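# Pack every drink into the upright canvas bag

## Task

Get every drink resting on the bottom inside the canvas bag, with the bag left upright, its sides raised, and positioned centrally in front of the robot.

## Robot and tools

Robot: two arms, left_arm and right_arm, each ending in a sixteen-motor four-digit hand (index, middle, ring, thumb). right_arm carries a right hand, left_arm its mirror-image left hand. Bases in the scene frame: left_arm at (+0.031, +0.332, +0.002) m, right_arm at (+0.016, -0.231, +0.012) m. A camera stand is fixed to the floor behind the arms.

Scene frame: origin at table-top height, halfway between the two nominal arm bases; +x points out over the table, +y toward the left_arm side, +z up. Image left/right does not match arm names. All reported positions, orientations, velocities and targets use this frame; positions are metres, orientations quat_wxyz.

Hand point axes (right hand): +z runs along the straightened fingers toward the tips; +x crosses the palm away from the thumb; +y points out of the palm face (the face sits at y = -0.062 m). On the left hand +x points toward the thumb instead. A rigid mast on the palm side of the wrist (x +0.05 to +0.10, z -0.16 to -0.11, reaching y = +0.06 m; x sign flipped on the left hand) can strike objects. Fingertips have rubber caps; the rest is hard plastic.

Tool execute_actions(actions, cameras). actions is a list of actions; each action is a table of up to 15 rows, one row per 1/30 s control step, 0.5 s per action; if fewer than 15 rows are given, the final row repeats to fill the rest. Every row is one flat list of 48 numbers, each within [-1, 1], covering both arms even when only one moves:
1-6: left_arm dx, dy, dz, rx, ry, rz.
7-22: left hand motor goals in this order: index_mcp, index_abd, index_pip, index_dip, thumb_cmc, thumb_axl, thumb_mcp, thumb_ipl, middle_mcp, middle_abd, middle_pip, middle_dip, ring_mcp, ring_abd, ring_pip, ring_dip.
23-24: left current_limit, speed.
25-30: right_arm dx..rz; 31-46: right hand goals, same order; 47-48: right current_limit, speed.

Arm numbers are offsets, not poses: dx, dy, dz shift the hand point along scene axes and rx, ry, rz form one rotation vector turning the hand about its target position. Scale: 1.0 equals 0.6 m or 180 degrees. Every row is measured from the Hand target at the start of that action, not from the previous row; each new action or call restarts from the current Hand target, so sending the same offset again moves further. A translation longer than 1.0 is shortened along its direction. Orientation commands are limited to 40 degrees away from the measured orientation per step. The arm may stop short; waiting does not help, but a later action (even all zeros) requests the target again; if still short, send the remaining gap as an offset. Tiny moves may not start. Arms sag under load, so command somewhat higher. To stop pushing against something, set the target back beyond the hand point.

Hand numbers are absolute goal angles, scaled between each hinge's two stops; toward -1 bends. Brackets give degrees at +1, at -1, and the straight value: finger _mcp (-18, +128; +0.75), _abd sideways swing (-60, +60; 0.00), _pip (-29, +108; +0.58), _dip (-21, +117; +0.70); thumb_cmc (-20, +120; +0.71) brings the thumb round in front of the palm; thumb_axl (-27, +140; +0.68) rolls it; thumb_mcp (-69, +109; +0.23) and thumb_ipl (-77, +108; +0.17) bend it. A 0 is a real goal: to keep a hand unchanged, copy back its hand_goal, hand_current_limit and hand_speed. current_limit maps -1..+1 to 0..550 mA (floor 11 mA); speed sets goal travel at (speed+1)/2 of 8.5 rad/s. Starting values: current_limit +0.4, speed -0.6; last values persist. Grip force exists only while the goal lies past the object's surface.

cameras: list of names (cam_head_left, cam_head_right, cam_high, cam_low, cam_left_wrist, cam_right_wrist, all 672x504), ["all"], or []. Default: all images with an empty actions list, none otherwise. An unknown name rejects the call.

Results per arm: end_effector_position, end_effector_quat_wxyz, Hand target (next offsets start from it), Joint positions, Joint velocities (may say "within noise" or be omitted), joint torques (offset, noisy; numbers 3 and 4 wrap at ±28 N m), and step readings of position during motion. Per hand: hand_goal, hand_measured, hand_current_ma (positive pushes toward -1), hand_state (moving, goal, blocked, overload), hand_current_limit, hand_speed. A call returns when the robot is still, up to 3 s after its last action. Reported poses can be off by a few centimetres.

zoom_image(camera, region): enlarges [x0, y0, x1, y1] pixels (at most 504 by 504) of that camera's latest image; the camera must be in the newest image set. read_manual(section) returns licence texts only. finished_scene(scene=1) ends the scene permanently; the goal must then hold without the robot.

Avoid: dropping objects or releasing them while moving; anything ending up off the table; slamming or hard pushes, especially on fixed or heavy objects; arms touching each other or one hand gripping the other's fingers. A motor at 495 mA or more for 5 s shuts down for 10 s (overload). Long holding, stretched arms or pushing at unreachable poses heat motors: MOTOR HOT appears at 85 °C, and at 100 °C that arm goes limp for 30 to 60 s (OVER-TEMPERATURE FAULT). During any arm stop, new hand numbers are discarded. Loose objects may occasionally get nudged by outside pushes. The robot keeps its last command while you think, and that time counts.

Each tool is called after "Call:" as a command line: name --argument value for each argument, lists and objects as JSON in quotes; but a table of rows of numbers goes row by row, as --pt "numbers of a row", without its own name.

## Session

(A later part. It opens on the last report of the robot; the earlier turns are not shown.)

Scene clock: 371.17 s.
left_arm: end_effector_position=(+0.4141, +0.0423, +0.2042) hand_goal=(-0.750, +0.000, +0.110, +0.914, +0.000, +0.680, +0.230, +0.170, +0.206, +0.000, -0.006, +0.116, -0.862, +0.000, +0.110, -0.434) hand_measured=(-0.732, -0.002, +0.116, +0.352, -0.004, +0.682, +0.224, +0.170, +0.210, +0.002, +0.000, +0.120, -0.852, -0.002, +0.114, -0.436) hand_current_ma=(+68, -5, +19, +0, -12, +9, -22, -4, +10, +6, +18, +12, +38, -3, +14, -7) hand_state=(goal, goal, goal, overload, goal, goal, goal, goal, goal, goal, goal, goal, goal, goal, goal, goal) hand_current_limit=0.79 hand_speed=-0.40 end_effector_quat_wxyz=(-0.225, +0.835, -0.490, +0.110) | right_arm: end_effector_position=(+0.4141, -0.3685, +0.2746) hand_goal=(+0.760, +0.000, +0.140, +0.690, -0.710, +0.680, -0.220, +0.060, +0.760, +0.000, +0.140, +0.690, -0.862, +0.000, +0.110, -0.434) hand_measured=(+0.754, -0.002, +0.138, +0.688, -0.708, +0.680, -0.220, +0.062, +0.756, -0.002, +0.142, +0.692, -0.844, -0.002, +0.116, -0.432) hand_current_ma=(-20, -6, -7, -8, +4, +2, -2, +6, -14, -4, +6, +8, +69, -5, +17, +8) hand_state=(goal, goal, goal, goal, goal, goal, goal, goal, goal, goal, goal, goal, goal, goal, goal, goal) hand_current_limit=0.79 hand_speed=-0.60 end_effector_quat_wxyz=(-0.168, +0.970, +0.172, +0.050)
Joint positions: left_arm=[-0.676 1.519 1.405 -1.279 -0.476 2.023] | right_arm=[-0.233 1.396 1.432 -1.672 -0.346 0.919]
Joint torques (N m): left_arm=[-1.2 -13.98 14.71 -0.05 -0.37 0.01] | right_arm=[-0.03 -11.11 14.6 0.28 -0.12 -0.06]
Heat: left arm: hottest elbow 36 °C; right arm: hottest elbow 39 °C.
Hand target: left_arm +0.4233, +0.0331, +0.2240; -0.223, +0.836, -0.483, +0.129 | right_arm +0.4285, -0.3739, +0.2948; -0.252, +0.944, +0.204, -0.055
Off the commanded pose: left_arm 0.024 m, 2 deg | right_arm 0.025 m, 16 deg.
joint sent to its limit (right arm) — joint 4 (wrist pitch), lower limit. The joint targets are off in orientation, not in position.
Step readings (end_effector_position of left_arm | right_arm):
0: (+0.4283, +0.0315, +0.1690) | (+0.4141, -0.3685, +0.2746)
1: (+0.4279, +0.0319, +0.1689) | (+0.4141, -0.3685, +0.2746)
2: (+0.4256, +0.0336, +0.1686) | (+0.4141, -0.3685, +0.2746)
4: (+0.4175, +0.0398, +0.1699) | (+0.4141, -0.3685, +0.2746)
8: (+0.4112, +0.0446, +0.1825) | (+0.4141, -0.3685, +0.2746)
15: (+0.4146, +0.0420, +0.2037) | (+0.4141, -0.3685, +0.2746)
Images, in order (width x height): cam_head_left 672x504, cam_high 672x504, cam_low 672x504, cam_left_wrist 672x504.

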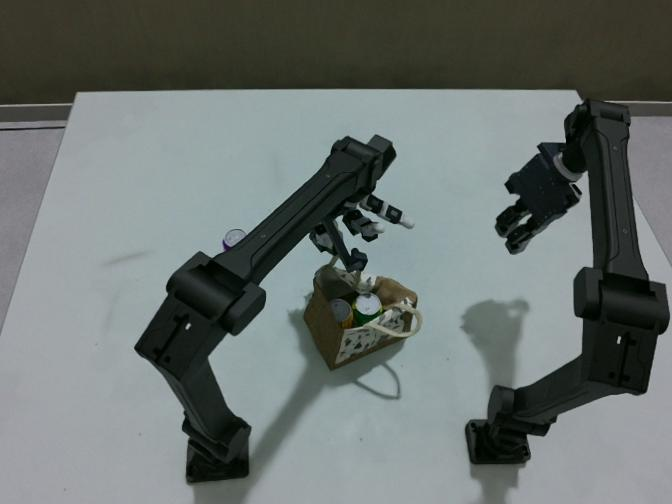

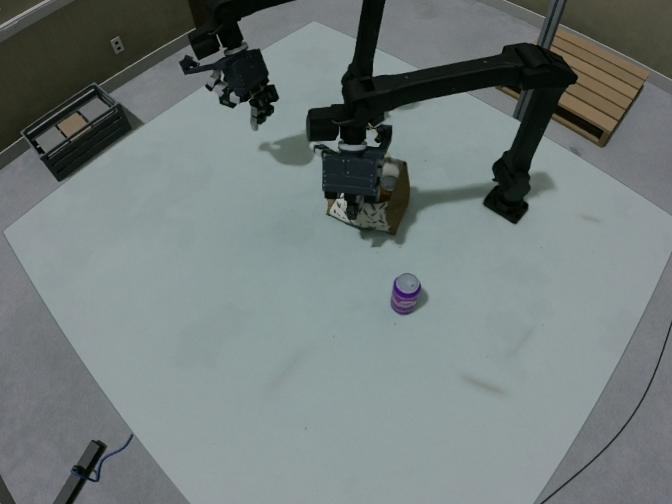

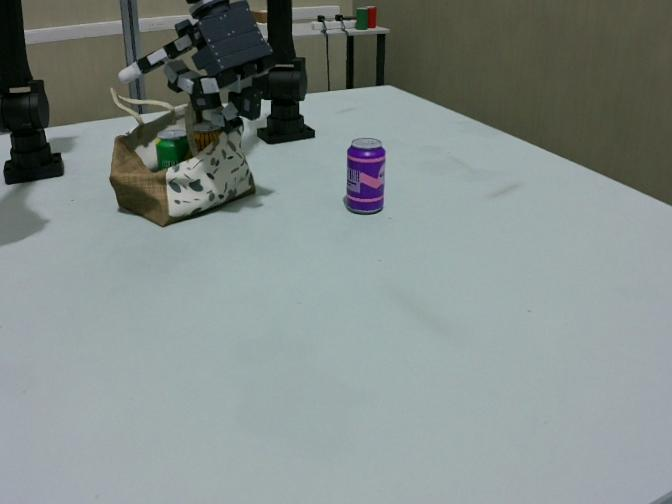

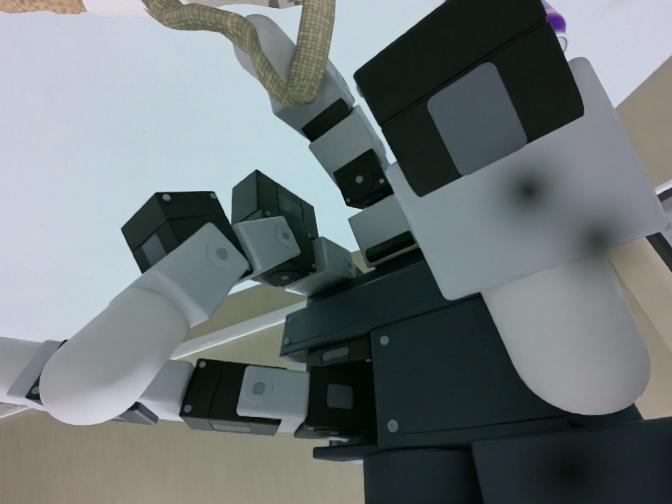

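Call:
execute_actions --actions '[[[0,0,0.06,0,0,0,-0.75,0,0.11,0.913,0.0,0.68,0.23,0.17,0.205,0,-0.007,0.116,-0.863,0,0.11,-0.435,0.79,-0.4,0,0,0,0,0,0,0.76,0,0.14,0.69,-0.71,0.68,-0.22,0.06,0.76,0,0.14,0.69,-0.863,0,0.11,-0.435,0.79,-0.6]]]' --cameras '["cam_low", "cam_high", "cam_left_wrist", "cam_head_left"]'

Call:
zoom_image --camera "cam_low" --region '[90, 20, 290, 240]'

Call:
zoom_image --camera "cam_left_wrist" --region '[100, 0, 430, 200]'

Call:
zoom_image --camera "cam_head_left" --region '[290, 230, 430, 370]'

Scene clock: 372.37 s.
left_arm: end_effector_position=(+0.4155, +0.0413, +0.2409) hand_goal=(-0.750, +0.000, +0.110, +0.914, +0.000, +0.680, +0.230, +0.170, +0.206, +0.000, -0.006, +0.116, -0.862, +0.000, +0.110, -0.434) hand_measured=(-0.732, -0.002, +0.116, +0.352, -0.004, +0.682, +0.224, +0.170, +0.210, +0.002, +0.000, +0.120, -0.852, -0.002, +0.114, -0.436) hand_current_ma=(+68, -5, +19, +0, -12, +9, -22, -4, +10, +6, +18, +12, +38, -3, +14, -7) hand_state=(goal, goal, goal, overload, goal, goal, goal, goal, goal, goal, goal, goal, goal, goal, goal, goal) hand_current_limit=0.79 hand_speed=-0.40 end_effector_quat_wxyz=(-0.225, +0.835, -0.489, +0.110) | right_arm: end_effector_position=(+0.4141, -0.3685, +0.2746) hand_goal=(+0.760, +0.000, +0.140, +0.690, -0.710, +0.680, -0.220, +0.060, +0.760, +0.000, +0.140, +0.690, -0.862, +0.000, +0.110, -0.434) hand_measured=(+0.754, -0.002, +0.138, +0.688, -0.708, +0.680, -0.220, +0.062, +0.756, -0.002, +0.142, +0.692, -0.844, -0.002, +0.116, -0.432) hand_current_ma=(-20, -6, -7, -8, +4, +2, -2, +6, -14, -4, +6, +8, +69, -5, +17, +8) hand_state=(goal, goal, goal, goal, goal, goal, goal, goal, goal, goal, goal, goal, goal, goal, goal, goal) hand_current_limit=0.79 hand_speed=-0.60 end_effector_quat_wxyz=(-0.168, +0.970, +0.172, +0.050)
Joint positions: left_arm=[-0.676 1.516 1.498 -1.373 -0.476 2.023] | right_arm=[-0.233 1.396 1.432 -1.672 -0.346 0.919]
Joint torques (N m): left_arm=[-1.26 -13.98 14.72 -0.1 -0.37 0.02] | right_arm=[-0.09 -10.64 14.75 0.49 -0.12 -0.07]
Heat: left arm: hottest elbow 36 °C; right arm: hottest elbow 39 °C.
Hand target: left_arm +0.4233, +0.0331, +0.2598; -0.223, +0.836, -0.483, +0.129 | right_arm +0.4285, -0.3739, +0.2948; -0.252, +0.944, +0.204, -0.055
Off the commanded pose: left_arm 0.022 m, 2 deg | right_arm 0.025 m, 16 deg.
joint sent to its limit (right arm) — joint 4 (wrist pitch), lower limit. The joint targets are off in orientation, not in position.
Step readings (end_effector_position of left_arm | right_arm):
0: (+0.4141, +0.0423, +0.2042) | (+0.4141, -0.3685, +0.2746)
1: (+0.4139, +0.0425, +0.2043) | (+0.4141, -0.3685, +0.2746)
2: (+0.4129, +0.0432, +0.2059) | (+0.4141, -0.3685, +0.2746)
4: (+0.4111, +0.0447, +0.2114) | (+0.4141, -0.3685, +0.2746)
8: (+0.4146, +0.0420, +0.2303) | (+0.4141, -0.3685, +0.2746)
15: (+0.4162, +0.0408, +0.2410) | (+0.4141, -0.3685, +0.2746)
Images, in order (width x height): cam_head_left 672x504, cam_high 672x504, cam_low 672x504, cam_left_wrist 672x504.

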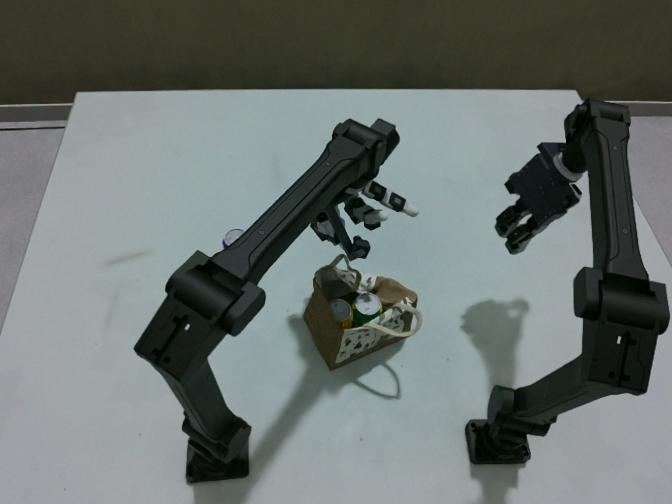

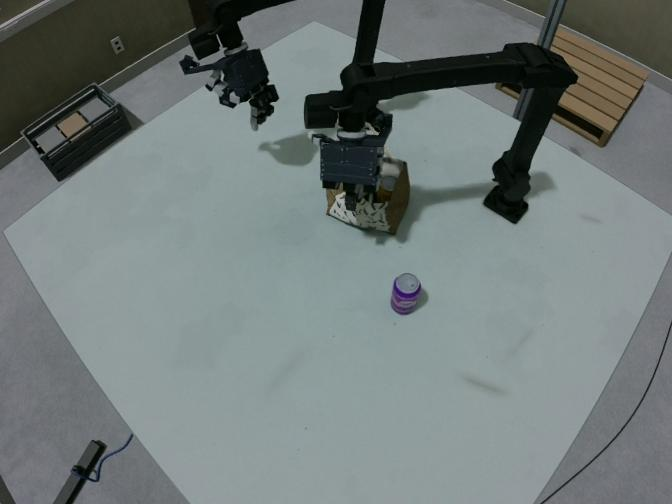

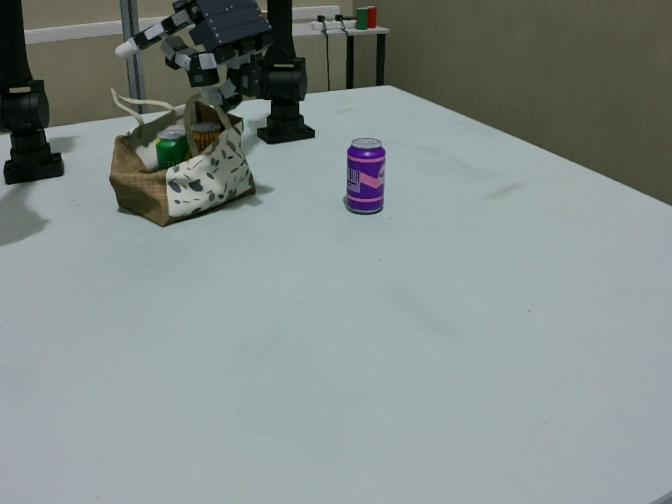

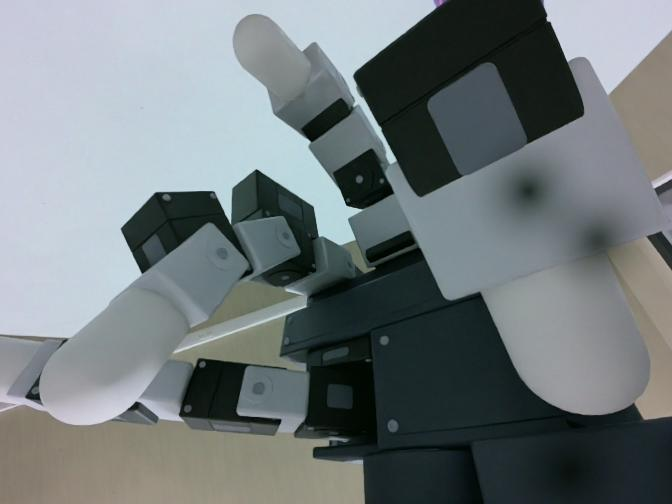

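Scaled by 2.291.

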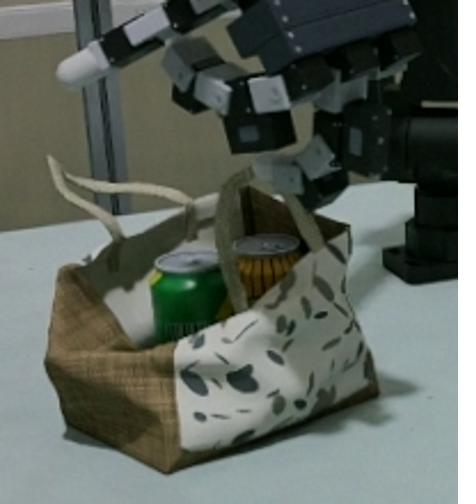

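Scaled by 1.527.

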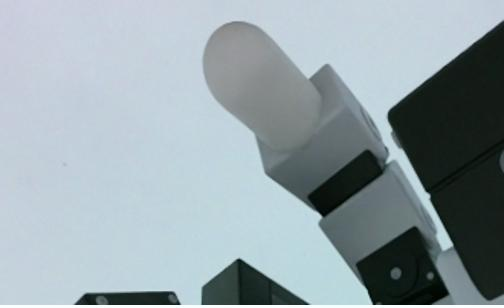

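Scaled by 3.600.

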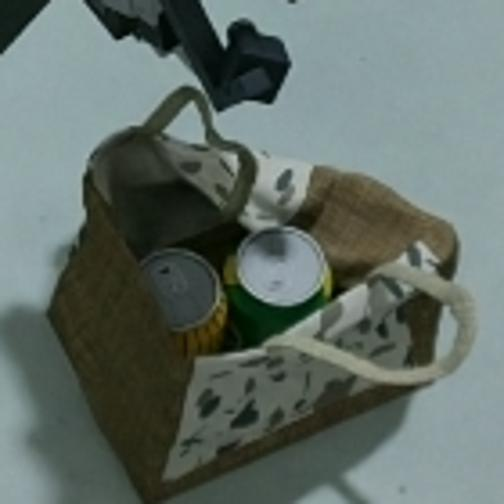

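Call:
execute_actions --actions '[[[0.072,0.04,0,0,0,0,-0.75,0,0.11,0.913,0.0,0.68,0.23,0.17,0.205,0,-0.007,0.116,-0.863,0,0.11,-0.435,0.79,-0.4,0,0,0,0,0,0,0.76,0,0.14,0.69,-0.71,0.68,-0.22,0.06,0.76,0,0.14,0.69,-0.863,0,0.11,-0.435,0.79,-0.6]],[[0.0,0.0,-0.13,0,0,0,-0.75,0,0.11,0.913,0.0,0.68,0.23,0.17,0.205,0,-0.007,0.116,-0.863,0,0.11,-0.435,0.79,-0.4,0,0,0,0,0,0,0.76,0,0.14,0.69,-0.71,0.68,-0.22,0.06,0.76,0,0.14,0.69,-0.863,0,0.11,-0.435,0.79,-0.6]]]' --cameras '["cam_low", "cam_high", "cam_left_wrist", "cam_head_left"]'

Call:
zoom_image --camera "cam_low" --region '[90, 20, 290, 240]'

Call:
zoom_image --camera "cam_left_wrist" --region '[100, 0, 430, 200]'

Call:
zoom_image --camera "cam_head_left" --region '[290, 230, 430, 370]'

Scene clock: 374.63 s.
left_arm: end_effector_position=(+0.4655, +0.0608, +0.1887) hand_goal=(-0.750, +0.000, +0.110, +0.914, +0.000, +0.680, +0.230, +0.170, +0.206, +0.000, -0.006, +0.116, -0.862, +0.000, +0.110, -0.434) hand_measured=(-0.732, -0.002, +0.116, +0.352, -0.004, +0.682, +0.224, +0.170, +0.210, +0.002, +0.000, +0.120, -0.852, -0.002, +0.114, -0.436) hand_current_ma=(+68, -5, +19, +0, -12, +9, -22, -4, +10, +6, +18, +12, +38, -3, +14, -7) hand_state=(goal, goal, goal, overload, goal, goal, goal, goal, goal, goal, goal, goal, goal, goal, goal, goal) hand_current_limit=0.79 hand_speed=-0.40 end_effector_quat_wxyz=(-0.225, +0.841, -0.475, +0.130) | right_arm: end_effector_position=(+0.4141, -0.3685, +0.2746) hand_goal=(+0.760, +0.000, +0.140, +0.690, -0.710, +0.680, -0.220, +0.060, +0.760, +0.000, +0.140, +0.690, -0.862, +0.000, +0.110, -0.434) hand_measured=(+0.754, -0.002, +0.138, +0.688, -0.708, +0.680, -0.220, +0.062, +0.756, -0.002, +0.142, +0.692, -0.844, -0.002, +0.116, -0.432) hand_current_ma=(-20, -6, -7, -8, +4, +2, -2, +6, -14, -4, +6, +8, +69, -5, +17, +8) hand_state=(goal, goal, goal, goal, goal, goal, goal, goal, goal, goal, goal, goal, goal, goal, goal, goal) hand_current_limit=0.79 hand_speed=-0.60 end_effector_quat_wxyz=(-0.168, +0.970, +0.172, +0.050)
Joint positions: left_arm=[-0.584 1.567 1.414 -1.155 -0.462 2.102] | right_arm=[-0.233 1.396 1.432 -1.672 -0.346 0.919]
Joint torques (N m): left_arm=[-1.26 -13.16 10.47 0.9 -0.12 0.19] | right_arm=[0.03 -10.75 14.58 0.39 -0.12 -0.06]
Heat: left arm: hottest elbow 36 °C; right arm: hottest elbow 40 °C.
Hand target: left_arm +0.4664, +0.0569, +0.1818; -0.223, +0.836, -0.484, +0.129 | right_arm +0.4285, -0.3739, +0.2948; -0.252, +0.944, +0.204, -0.055
Off the commanded pose: left_arm 0.008 m, 1 deg | right_arm 0.025 m, 16 deg.
joint sent to its limit (left arm) — joint 6 (wrist roll), upper limit. The joint targets still meet the commanded pose.
joint sent to its limit (right arm) — joint 4 (wrist pitch), lower limit. The joint targets are off in orientation, not in position.
Step readings (end_effector_position of left_arm | right_arm):
0: (+0.4155, +0.0413, +0.2409) | (+0.4141, -0.3685, +0.2746)
1: (+0.4155, +0.0413, +0.2410) | (+0.4141, -0.3685, +0.2746)
2: (+0.4159, +0.0418, +0.2415) | (+0.4141, -0.3685, +0.2746)
4: (+0.4199, +0.0442, +0.2441) | (+0.4141, -0.3685, +0.2746)
8: (+0.4400, +0.0574, +0.2521) | (+0.4141, -0.3685, +0.2746)
15: (+0.4527, +0.0692, +0.2531) | (+0.4141, -0.3685, +0.2746)
16: (+0.4532, +0.0687, +0.2526) | (+0.4141, -0.3685, +0.2746)
17: (+0.4557, +0.0671, +0.2512) | (+0.4141, -0.3685, +0.2746)
19: (+0.4635, +0.0623, +0.2430) | (+0.4141, -0.3685, +0.2746)
23: (+0.4624, +0.0628, +0.2108) | (+0.4141, -0.3685, +0.2746)
30: (+0.4645, +0.0615, +0.1885) | (+0.4141, -0.3685, +0.2746)
Images, in order (width x height): cam_head_left 672x504, cam_high 672x504, cam_low 672x504, cam_left_wrist 672x504.

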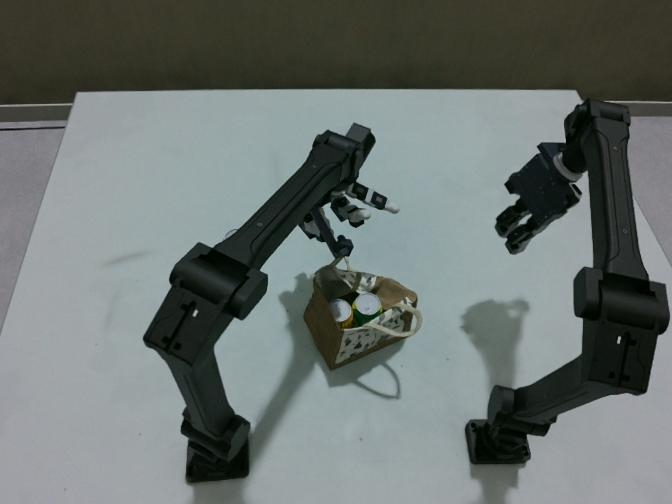

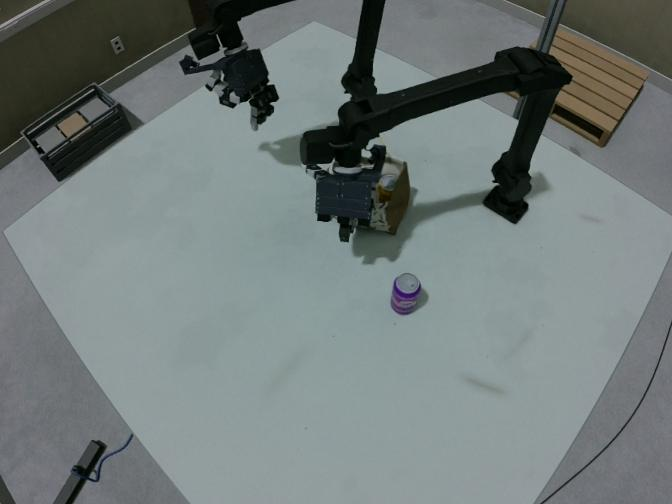

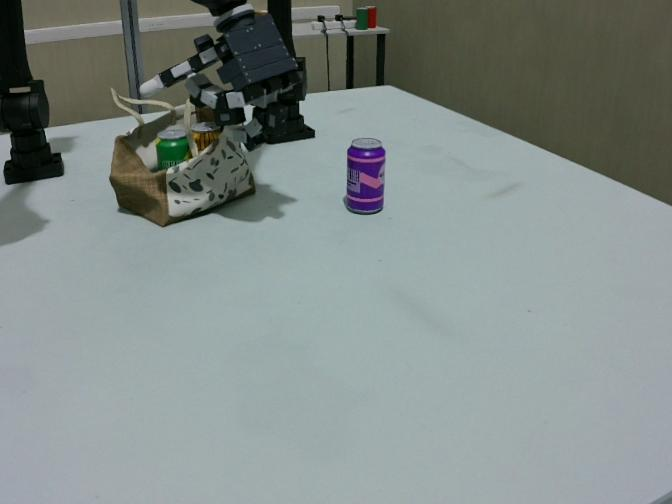

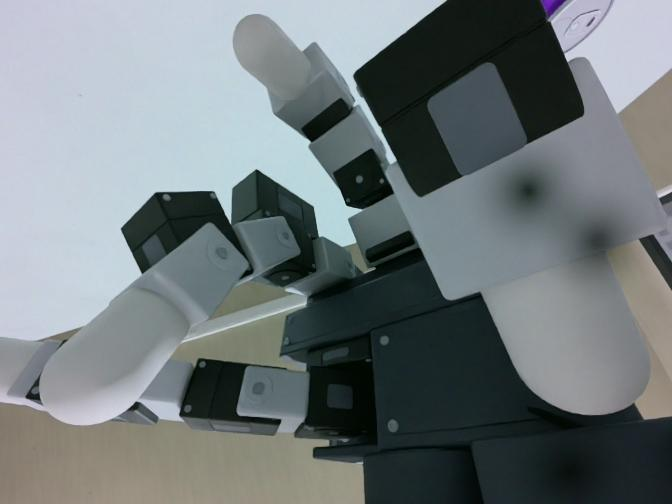

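Scaled by 2.291.

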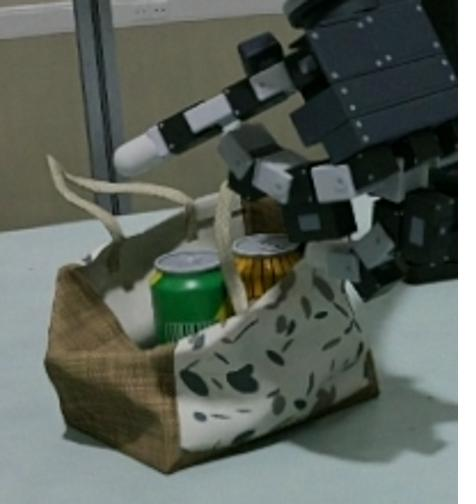

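Scaled by 1.527.

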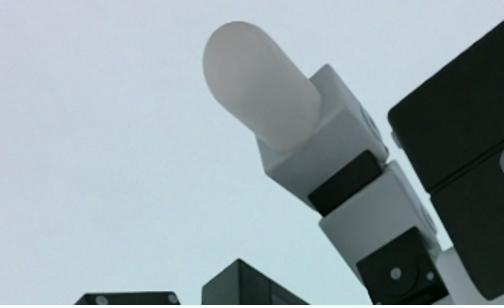

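Scaled by 3.600.

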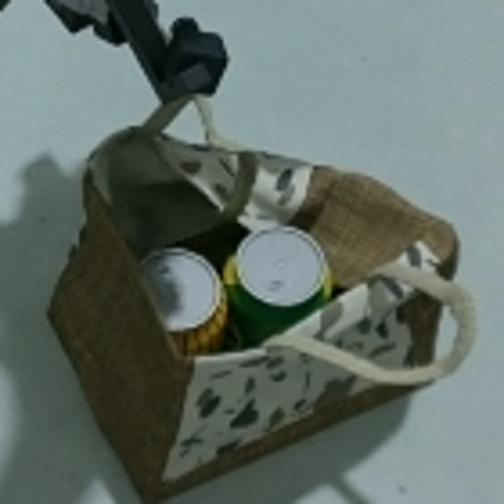

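Call:
execute_actions --actions '[]'

Scene clock: 376.60 s.
left_arm: end_effector_position=(+0.4655, +0.0608, +0.1887) hand_goal=(-0.750, +0.000, +0.110, +0.914, +0.000, +0.680, +0.230, +0.170, +0.206, +0.000, -0.006, +0.116, -0.862, +0.000, +0.110, -0.434) hand_measured=(-0.732, -0.002, +0.116, +0.352, -0.004, +0.682, +0.224, +0.170, +0.210, +0.002, +0.000, +0.120, -0.852, -0.002, +0.114, -0.436) hand_current_ma=(+68, -5, +19, +0, -12, +9, -22, -4, +10, +6, +18, +12, +38, -3, +14, -7) hand_state=(goal, goal, goal, overload, goal, goal, goal, goal, goal, goal, goal, goal, goal, goal, goal, goal) hand_current_limit=0.79 hand_speed=-0.40 end_effector_quat_wxyz=(-0.225, +0.841, -0.475, +0.130) | right_arm: end_effector_position=(+0.4141, -0.3685, +0.2746) hand_goal=(+0.760, +0.000, +0.140, +0.690, -0.710, +0.680, -0.220, +0.060, +0.760, +0.000, +0.140, +0.690, -0.862, +0.000, +0.110, -0.434) hand_measured=(+0.754, -0.002, +0.138, +0.688, -0.708, +0.680, -0.220, +0.062, +0.756, -0.002, +0.142, +0.692, -0.844, -0.002, +0.116, -0.432) hand_current_ma=(-20, -6, -7, -8, +4, +2, -2, +6, -14, -4, +6, +8, +69, -5, +17, +8) hand_state=(goal, goal, goal, goal, goal, goal, goal, goal, goal, goal, goal, goal, goal, goal, goal, goal) hand_current_limit=0.79 hand_speed=-0.60 end_effector_quat_wxyz=(-0.168, +0.970, +0.172, +0.050)
Joint positions: left_arm=[-0.584 1.567 1.414 -1.155 -0.462 2.102] | right_arm=[-0.233 1.396 1.432 -1.672 -0.346 0.919]
Joint velocities: within noise
Joint torques (N m): left_arm=[-1.2 -13.51 10.48 0.91 -0.11 0.18] | right_arm=[-0.21 -11.05 14.76 0.51 -0.16 -0.12]
Heat: left arm: hottest elbow 36 °C; right arm: hottest elbow 40 °C.
Hand target: left_arm +0.4664, +0.0569, +0.1818; -0.223, +0.836, -0.484, +0.129 | right_arm +0.4285, -0.3739, +0.2948; -0.252, +0.944, +0.204, -0.055
Off the commanded pose: left_arm 0.008 m, 1 deg | right_arm 0.025 m, 16 deg.

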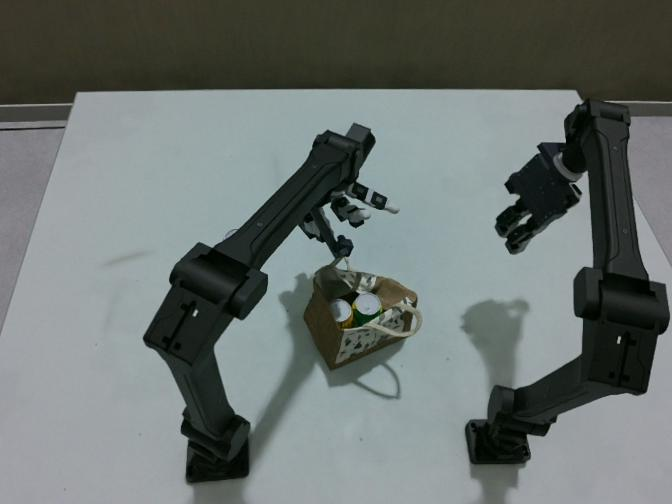

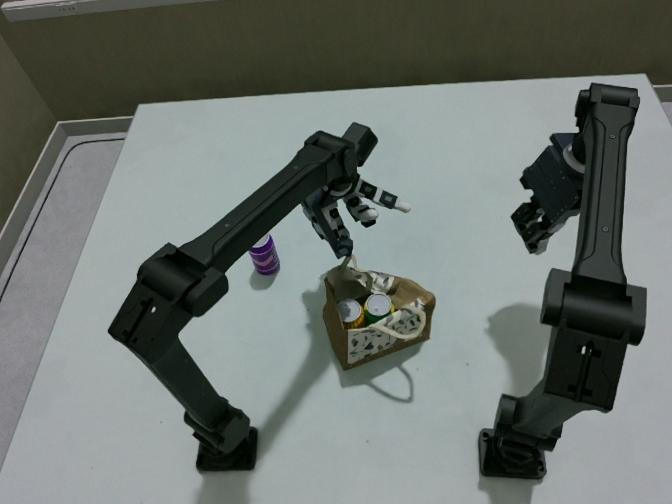

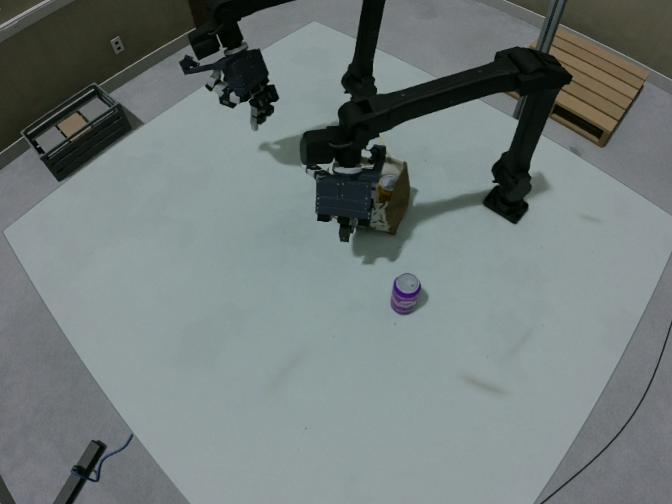

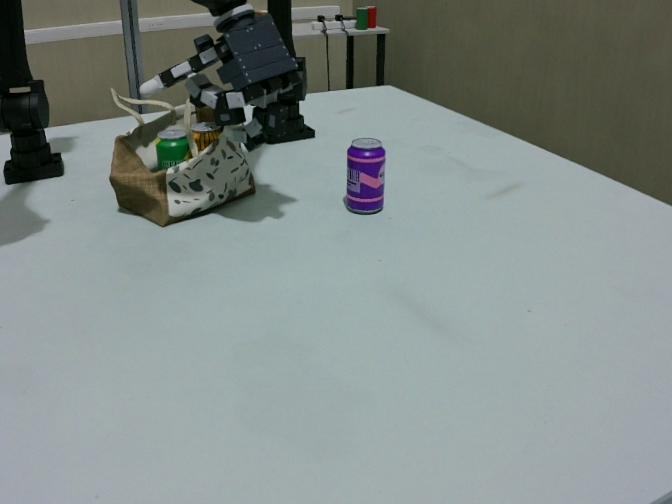

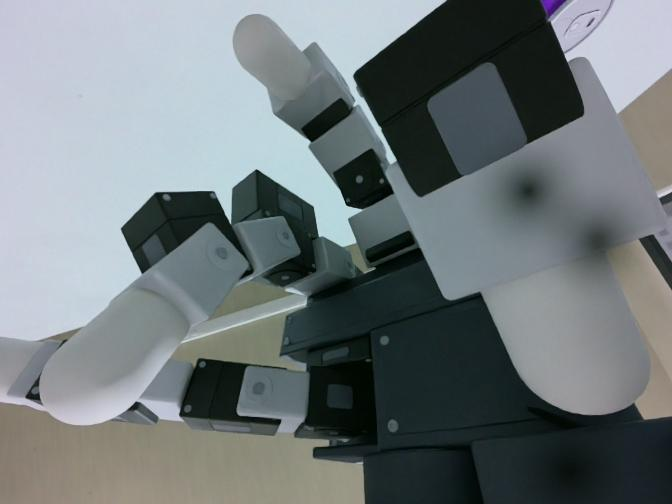

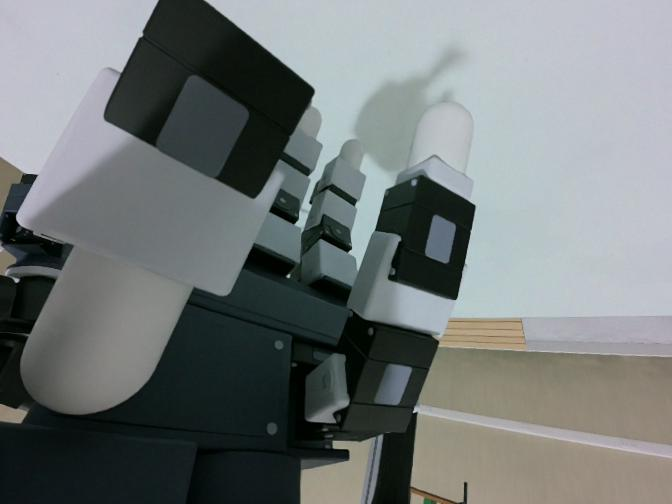

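Call:
zoom_image --camera "cam_head_left" --region '[280, 240, 440, 380]'

Call:
zoom_image --camera "cam_head_right" --region '[300, 240, 460, 380]'

Call:
zoom_image --camera "cam_low" --region '[90, 60, 290, 240]'

Scaled by 3.150.

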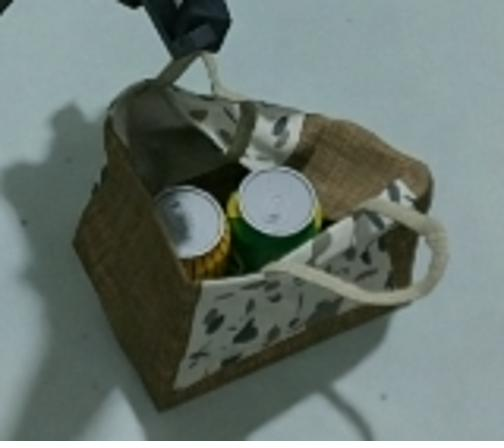

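Scaled by 3.150.

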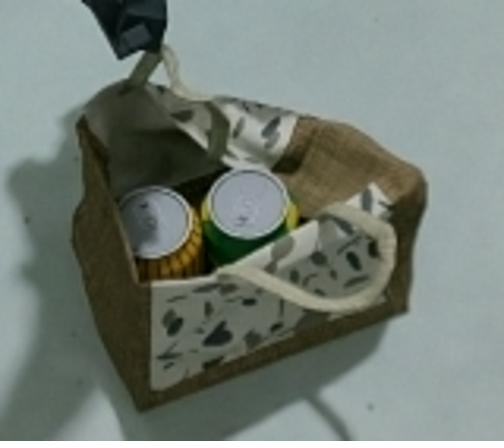

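Scaled by 2.520.

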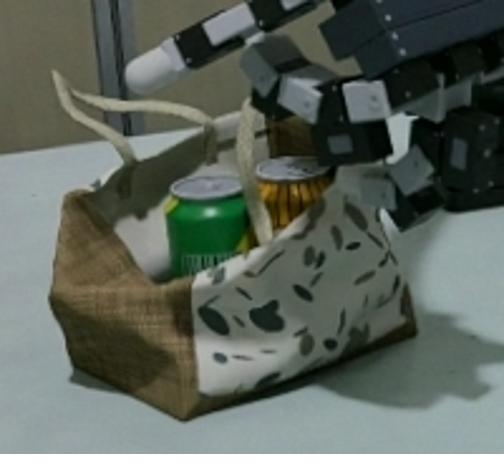

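Call:
execute_actions --actions '[[[0.0,0,0.08,0,0,0,-0.75,0,0.11,0.913,0.0,0.68,0.23,0.17,0.205,0,-0.007,0.116,-0.863,0,0.11,-0.435,0.79,-0.4,0,0,0,0,0,0,0.76,0,0.14,0.69,-0.71,0.68,-0.22,0.06,0.76,0,0.14,0.69,-0.863,0,0.11,-0.435,0.79,-0.6]],[[0.0,0,0.08,0,0,0,0.95,0,0.14,0.69,0.0,0.68,0.23,0.17,0.95,0,0.14,0.69,-0.863,0,0.11,-0.435,0.79,-0.2,0,0,0,0,0,0,0.76,0,0.14,0.69,-0.71,0.68,-0.22,0.06,0.76,0,0.14,0.69,-0.863,0,0.11,-0.435,0.79,-0.6]],[[0.0,0,0.02,0,0,0,0.95,0,0.14,0.69,-0.71,0.68,-0.22,0.06,0.95,0,0.14,0.69,-0.863,0,0.11,-0.435,0.79,-0.2,0,0,0,0,0,0,0.76,0,0.14,0.69,-0.71,0.68,-0.22,0.06,0.76,0,0.14,0.69,-0.863,0,0.11,-0.435,0.79,-0.6]],[[0.0,0,0,0,0,0,0.95,0,0.14,0.69,-0.71,0.68,-0.22,0.06,0.95,0,0.14,0.69,-0.863,0,0.11,-0.435,0.79,-0.2,0,0,0,0,0,0,0.76,0,0.14,0.69,-0.71,0.68,-0.22,0.06,0.76,0,0.14,0.69,-0.863,0,0.11,-0.435,0.79,-0.6]]]' --cameras '["cam_head_left","cam_head_right","cam_low","cam_left_wrist"]'

Scene clock: 386.30 s.
left_arm: end_effector_position=(+0.4591, +0.0645, +0.2739) hand_goal=(+0.950, +0.000, +0.140, +0.690, -0.710, +0.680, -0.220, +0.060, +0.950, +0.000, +0.140, +0.690, -0.862, +0.000, +0.110, -0.434) hand_measured=(+0.936, -0.002, +0.140, +0.352, -0.706, +0.682, -0.220, +0.062, +0.938, +0.002, +0.138, +0.686, -0.852, -0.002, +0.114, -0.436) hand_current_ma=(-55, -4, +0, +0, +12, +6, +2, +6, -48, +6, -6, -9, +38, -3, +14, -7) hand_state=(goal, goal, goal, overload, goal, goal, goal, goal, goal, goal, goal, goal, goal, goal, goal, goal) hand_current_limit=0.79 hand_speed=-0.20 end_effector_quat_wxyz=(-0.225, +0.840, -0.480, +0.114) | right_arm: end_effector_position=(+0.4141, -0.3685, +0.2746) hand_goal=(+0.760, +0.000, +0.140, +0.690, -0.710, +0.680, -0.220, +0.060, +0.760, +0.000, +0.140, +0.690, -0.862, +0.000, +0.110, -0.434) hand_measured=(+0.754, -0.002, +0.138, +0.688, -0.708, +0.680, -0.220, +0.062, +0.756, -0.002, +0.142, +0.692, -0.844, -0.002, +0.116, -0.432) hand_current_ma=(-20, -6, -7, -8, +4, +2, -2, +6, -14, -4, +6, +8, +69, -5, +17, +8) hand_state=(goal, goal, goal, goal, goal, goal, goal, goal, goal, goal, goal, goal, goal, goal, goal, goal) hand_current_limit=0.79 hand_speed=-0.60 end_effector_quat_wxyz=(-0.168, +0.970, +0.172, +0.050)
Joint positions: left_arm=[-0.584 1.562 1.635 -1.415 -0.46 2.104] | right_arm=[-0.233 1.396 1.432 -1.672 -0.346 0.919]
Joint torques (N m): left_arm=[-1.26 -14.04 15.08 0.01 -0.41 0.19] | right_arm=[0.44 -11.46 14.61 0.43 -0.15 -0.11]
Heat: left arm: hottest elbow 36 °C; right arm: hottest elbow 40 °C.
Hand target: left_arm +0.4664, +0.0569, +0.2900; -0.223, +0.836, -0.484, +0.129 | right_arm +0.4285, -0.3739, +0.2948; -0.252, +0.944, +0.204, -0.055
Off the commanded pose: left_arm 0.019 m, 2 deg | right_arm 0.025 m, 16 deg.
joint sent to its limit (left arm) — joint 6 (wrist roll), upper limit. The joint targets still meet the commanded pose.
joint sent to its limit (right arm) — joint 4 (wrist pitch), lower limit. The joint targets are off in orientation, not in position.
Step readings (end_effector_position of left_arm | right_arm):
0: (+0.4655, +0.0608, +0.1887) | (+0.4141, -0.3685, +0.2746)
1: (+0.4655, +0.0608, +0.1887) | (+0.4141, -0.3685, +0.2746)
2: (+0.4643, +0.0616, +0.1884) | (+0.4141, -0.3685, +0.2746)
4: (+0.4595, +0.0646, +0.1895) | (+0.4141, -0.3685, +0.2746)
8: (+0.4560, +0.0668, +0.1986) | (+0.4141, -0.3685, +0.2746)
15: (+0.4592, +0.0648, +0.2097) | (+0.4141, -0.3685, +0.2746)
16: (+0.4589, +0.0650, +0.2100) | (+0.4141, -0.3685, +0.2746)
17: (+0.4570, +0.0658, +0.2121) | (+0.4141, -0.3685, +0.2746)
19: (+0.4542, +0.0676, +0.2196) | (+0.4141, -0.3685, +0.2746)
23: (+0.4587, +0.0648, +0.2452) | (+0.4141, -0.3685, +0.2746)
30: (+0.4609, +0.0634, +0.2617) | (+0.4141, -0.3685, +0.2746)
31: (+0.4604, +0.0637, +0.2617) | (+0.4141, -0.3685, +0.2746)
32: (+0.4596, +0.0642, +0.2618) | (+0.4141, -0.3685, +0.2746)
34: (+0.4583, +0.0650, +0.2636) | (+0.4141, -0.3685, +0.2746)
38: (+0.4589, +0.0647, +0.2705) | (+0.4141, -0.3685, +0.2746)
45: (+0.4594, +0.0644, +0.2739) | (+0.4141, -0.3685, +0.2746)
46: (+0.4593, +0.0644, +0.2739) | (+0.4141, -0.3685, +0.2746)
47: (+0.4592, +0.0645, +0.2739) | (+0.4141, -0.3685, +0.2746)
49: (+0.4591, +0.0645, +0.2739) | (+0.4141, -0.3685, +0.2746)
53: (+0.4591, +0.0645, +0.2739) | (+0.4141, -0.3685, +0.2746)
60: (+0.4591, +0.0645, +0.2739) | (+0.4141, -0.3685, +0.2746)
Images, in order (width x height): cam_head_left 672x504, cam_head_right 672x504, cam_low 672x504, cam_left_wrist 672x504.

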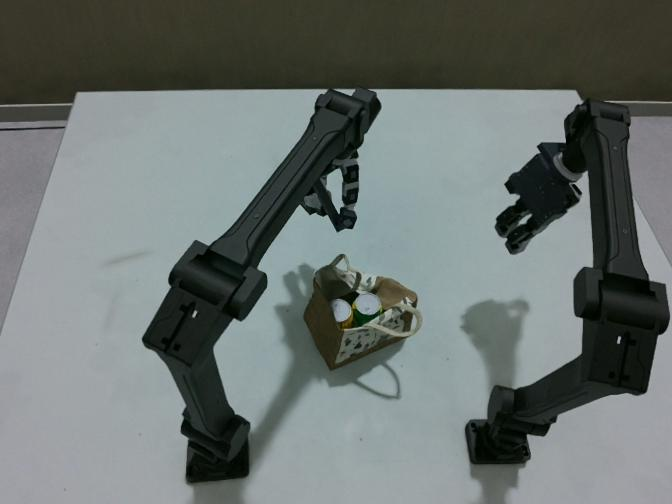

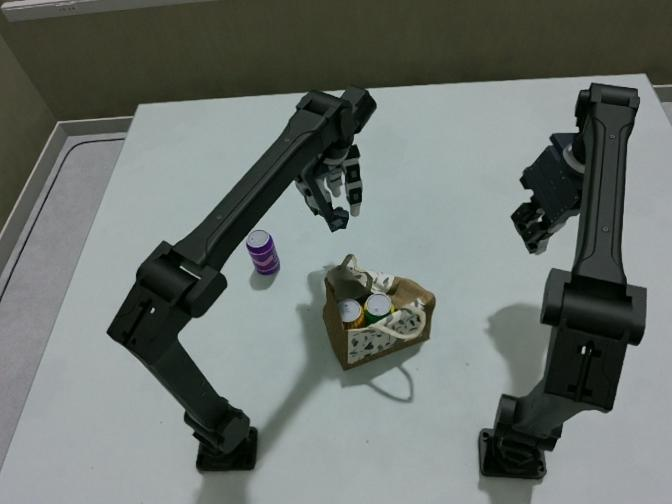

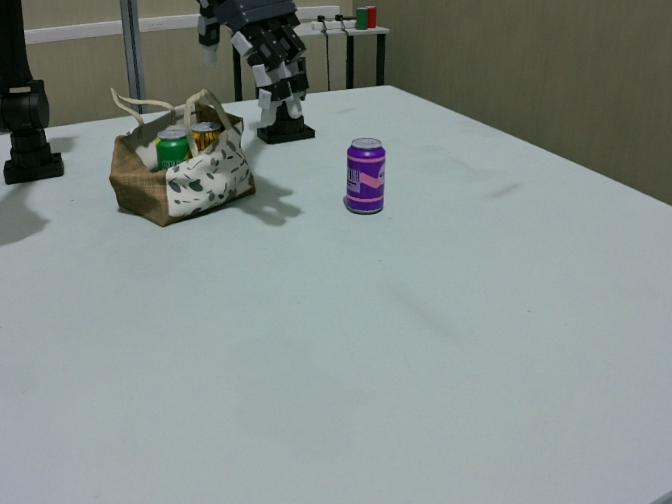

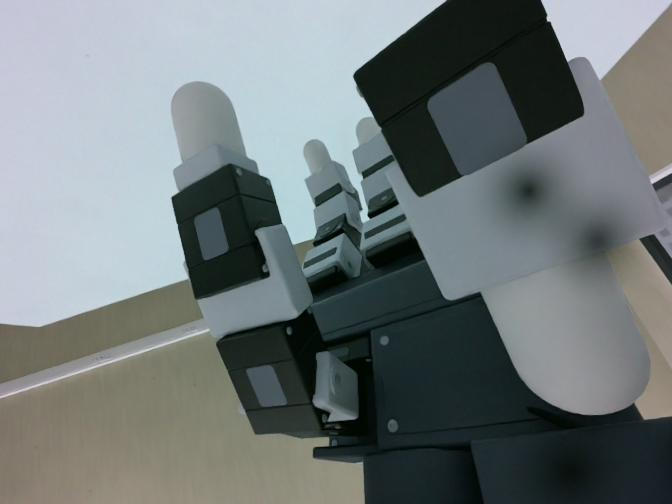

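Call:
zoom_image --camera "cam_head_left" --region '[280, 240, 440, 380]'

Call:
zoom_image --camera "cam_low" --region '[90, 70, 270, 240]'

Call:
zoom_image --camera "cam_head_right" --region '[300, 240, 460, 380]'

Scaled by 3.150.

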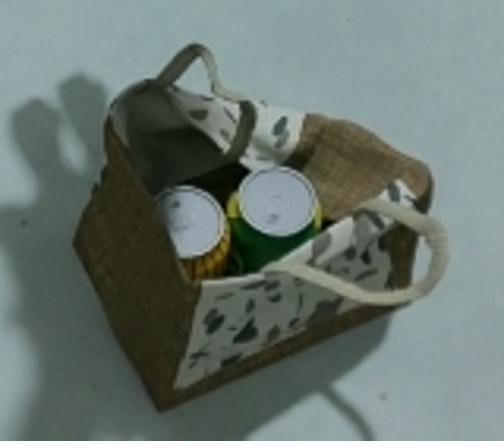

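Scaled by 2.800.

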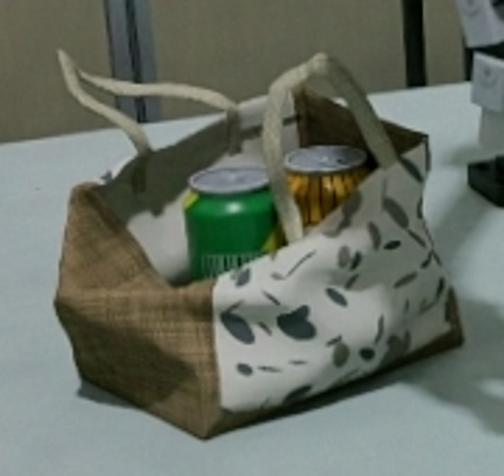

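Scaled by 3.150.

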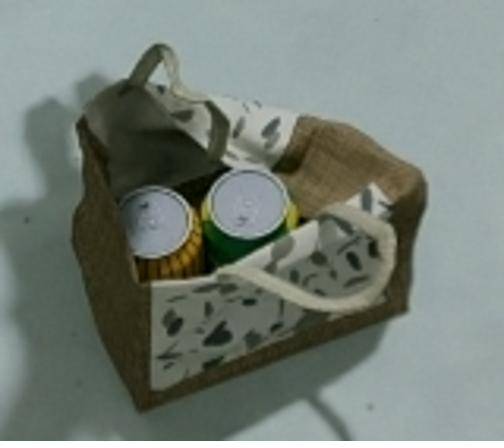

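Call:
execute_actions --actions '[[[-0.08,0.005,-0.02,0,0,0,0.95,0,0.14,0.69,-0.71,0.68,-0.22,0.06,0.95,0,0.14,0.69,-0.863,0,0.11,-0.435,0.79,-0.2,0,0,0,0,0,0,0.76,0,0.14,0.69,-0.71,0.68,-0.22,0.06,0.76,0,0.14,0.69,-0.863,0,0.11,-0.435,0.79,-0.6]],[[-0.067,0.007,-0.03,0,0,0,0.95,0,0.14,0.69,-0.71,0.68,-0.22,0.06,0.95,0,0.14,0.69,-0.863,0,0.11,-0.435,0.79,-0.2,0,0,0,0,0,0,0.76,0,0.14,0.69,-0.71,0.68,-0.22,0.06,0.76,0,0.14,0.69,-0.863,0,0.11,-0.435,0.79,-0.6]],[[0,0,-0.05,0,0,0,0.95,0,0.14,0.69,-0.71,0.68,-0.22,0.06,0.95,0,0.14,0.69,-0.863,0,0.11,-0.435,0.79,-0.2,0,0,0,0,0,0,0.76,0,0.14,0.69,-0.71,0.68,-0.22,0.06,0.76,0,0.14,0.69,-0.863,0,0.11,-0.435,0.79,-0.6]]]' --cameras '["cam_head_left","cam_head_right","cam_low","cam_left_wrist"]'

Scene clock: 390.67 s.
left_arm: end_effector_position=(+0.3785, +0.0677, +0.2325) hand_goal=(+0.950, +0.000, +0.140, +0.690, -0.710, +0.680, -0.220, +0.060, +0.950, +0.000, +0.140, +0.690, -0.862, +0.000, +0.110, -0.434) hand_measured=(+0.938, -0.002, +0.140, +0.352, -0.706, +0.682, -0.220, +0.062, +0.938, +0.002, +0.138, +0.686, -0.852, -0.002, +0.114, -0.436) hand_current_ma=(-43, -4, +0, +0, +9, +6, +0, +6, -44, +6, -6, -9, +38, -3, +14, -7) hand_state=(goal, goal, goal, overload, goal, goal, goal, goal, goal, goal, goal, goal, goal, goal, goal, goal) hand_current_limit=0.79 hand_speed=-0.20 end_effector_quat_wxyz=(-0.224, +0.836, -0.485, +0.126) | right_arm: end_effector_position=(+0.4141, -0.3685, +0.2746) hand_goal=(+0.760, +0.000, +0.140, +0.690, -0.710, +0.680, -0.220, +0.060, +0.760, +0.000, +0.140, +0.690, -0.862, +0.000, +0.110, -0.434) hand_measured=(+0.754, -0.002, +0.138, +0.688, -0.708, +0.680, -0.220, +0.062, +0.756, -0.002, +0.142, +0.692, -0.844, -0.002, +0.116, -0.432) hand_current_ma=(-20, -6, -7, -8, +4, +2, -2, +6, -14, -4, +6, +8, +69, -5, +17, +8) hand_state=(goal, goal, goal, goal, goal, goal, goal, goal, goal, goal, goal, goal, goal, goal, goal, goal) hand_current_limit=0.79 hand_speed=-0.60 end_effector_quat_wxyz=(-0.168, +0.970, +0.172, +0.050)
Joint positions: left_arm=[-0.68 1.377 1.327 -1.311 -0.479 2.017] | right_arm=[-0.233 1.396 1.432 -1.672 -0.346 0.919]
Joint torques (N m): left_arm=[-1.44 -11.93 10.03 0.83 -0.55 0.01] | right_arm=[-0.15 -10.46 14.54 0.42 -0.14 -0.08]
Heat: left arm: hottest elbow 36 °C; right arm: hottest elbow 41 °C.
Hand target: left_arm +0.3781, +0.0641, +0.2299; -0.223, +0.836, -0.484, +0.129 | right_arm +0.4285, -0.3739, +0.2948; -0.252, +0.944, +0.204, -0.055
Off the commanded pose: left_arm 0.004 m, 0 deg | right_arm 0.025 m, 16 deg.
joint sent to its limit (right arm) — joint 4 (wrist pitch), lower limit. The joint targets are off in orientation, not in position.
Step readings (end_effector_position of left_arm | right_arm):
0: (+0.4591, +0.0645, +0.2739) | (+0.4141, -0.3685, +0.2746)
1: (+0.4591, +0.0645, +0.2739) | (+0.4141, -0.3685, +0.2746)
2: (+0.4584, +0.0641, +0.2743) | (+0.4141, -0.3685, +0.2746)
4: (+0.4524, +0.0651, +0.2728) | (+0.4141, -0.3685, +0.2746)
8: (+0.4297, +0.0661, +0.2719) | (+0.4141, -0.3685, +0.2746)
15: (+0.4196, +0.0616, +0.2825) | (+0.4141, -0.3685, +0.2746)
16: (+0.4193, +0.0618, +0.2817) | (+0.4141, -0.3685, +0.2746)
17: (+0.4182, +0.0619, +0.2795) | (+0.4141, -0.3685, +0.2746)
19: (+0.4087, +0.0662, +0.2700) | (+0.4141, -0.3685, +0.2746)
23: (+0.3857, +0.0713, +0.2556) | (+0.4141, -0.3685, +0.2746)
30: (+0.3794, +0.0665, +0.2594) | (+0.4141, -0.3685, +0.2746)
31: (+0.3796, +0.0665, +0.2596) | (+0.4141, -0.3685, +0.2746)
32: (+0.3804, +0.0662, +0.2585) | (+0.4141, -0.3685, +0.2746)
34: (+0.3807, +0.0660, +0.2523) | (+0.4141, -0.3685, +0.2746)
38: (+0.3774, +0.0686, +0.2362) | (+0.4141, -0.3685, +0.2746)
45: (+0.3781, +0.0679, +0.2324) | (+0.4141, -0.3685, +0.2746)
Images, in order (width x height): cam_head_left 672x504, cam_head_right 672x504, cam_low 672x504, cam_left_wrist 672x504.

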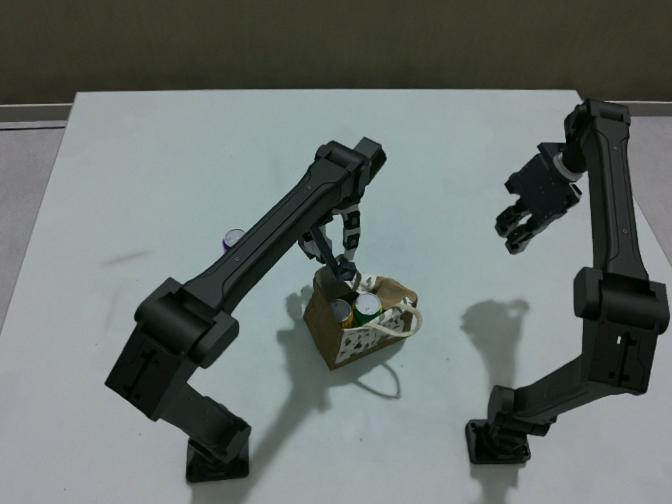

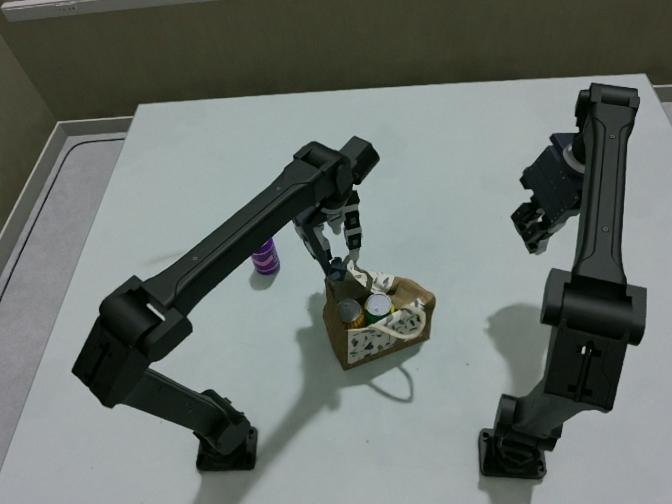

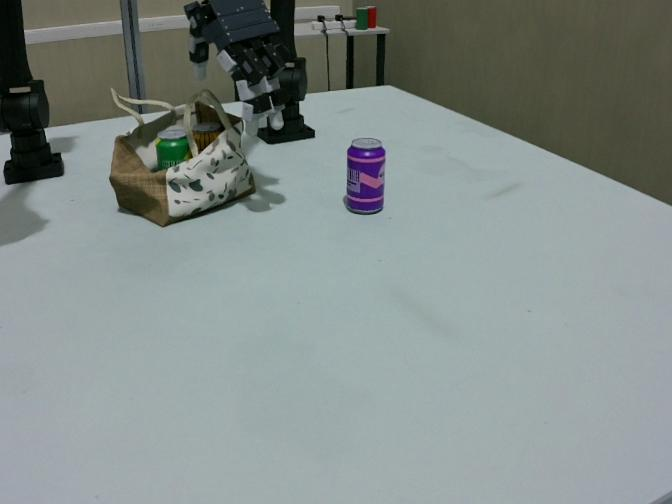

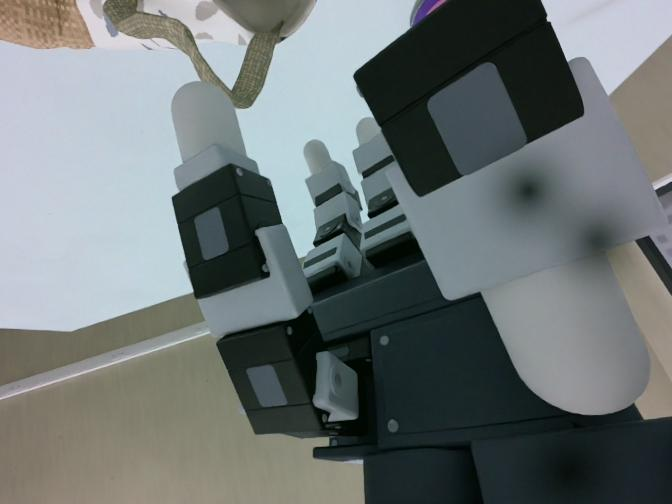

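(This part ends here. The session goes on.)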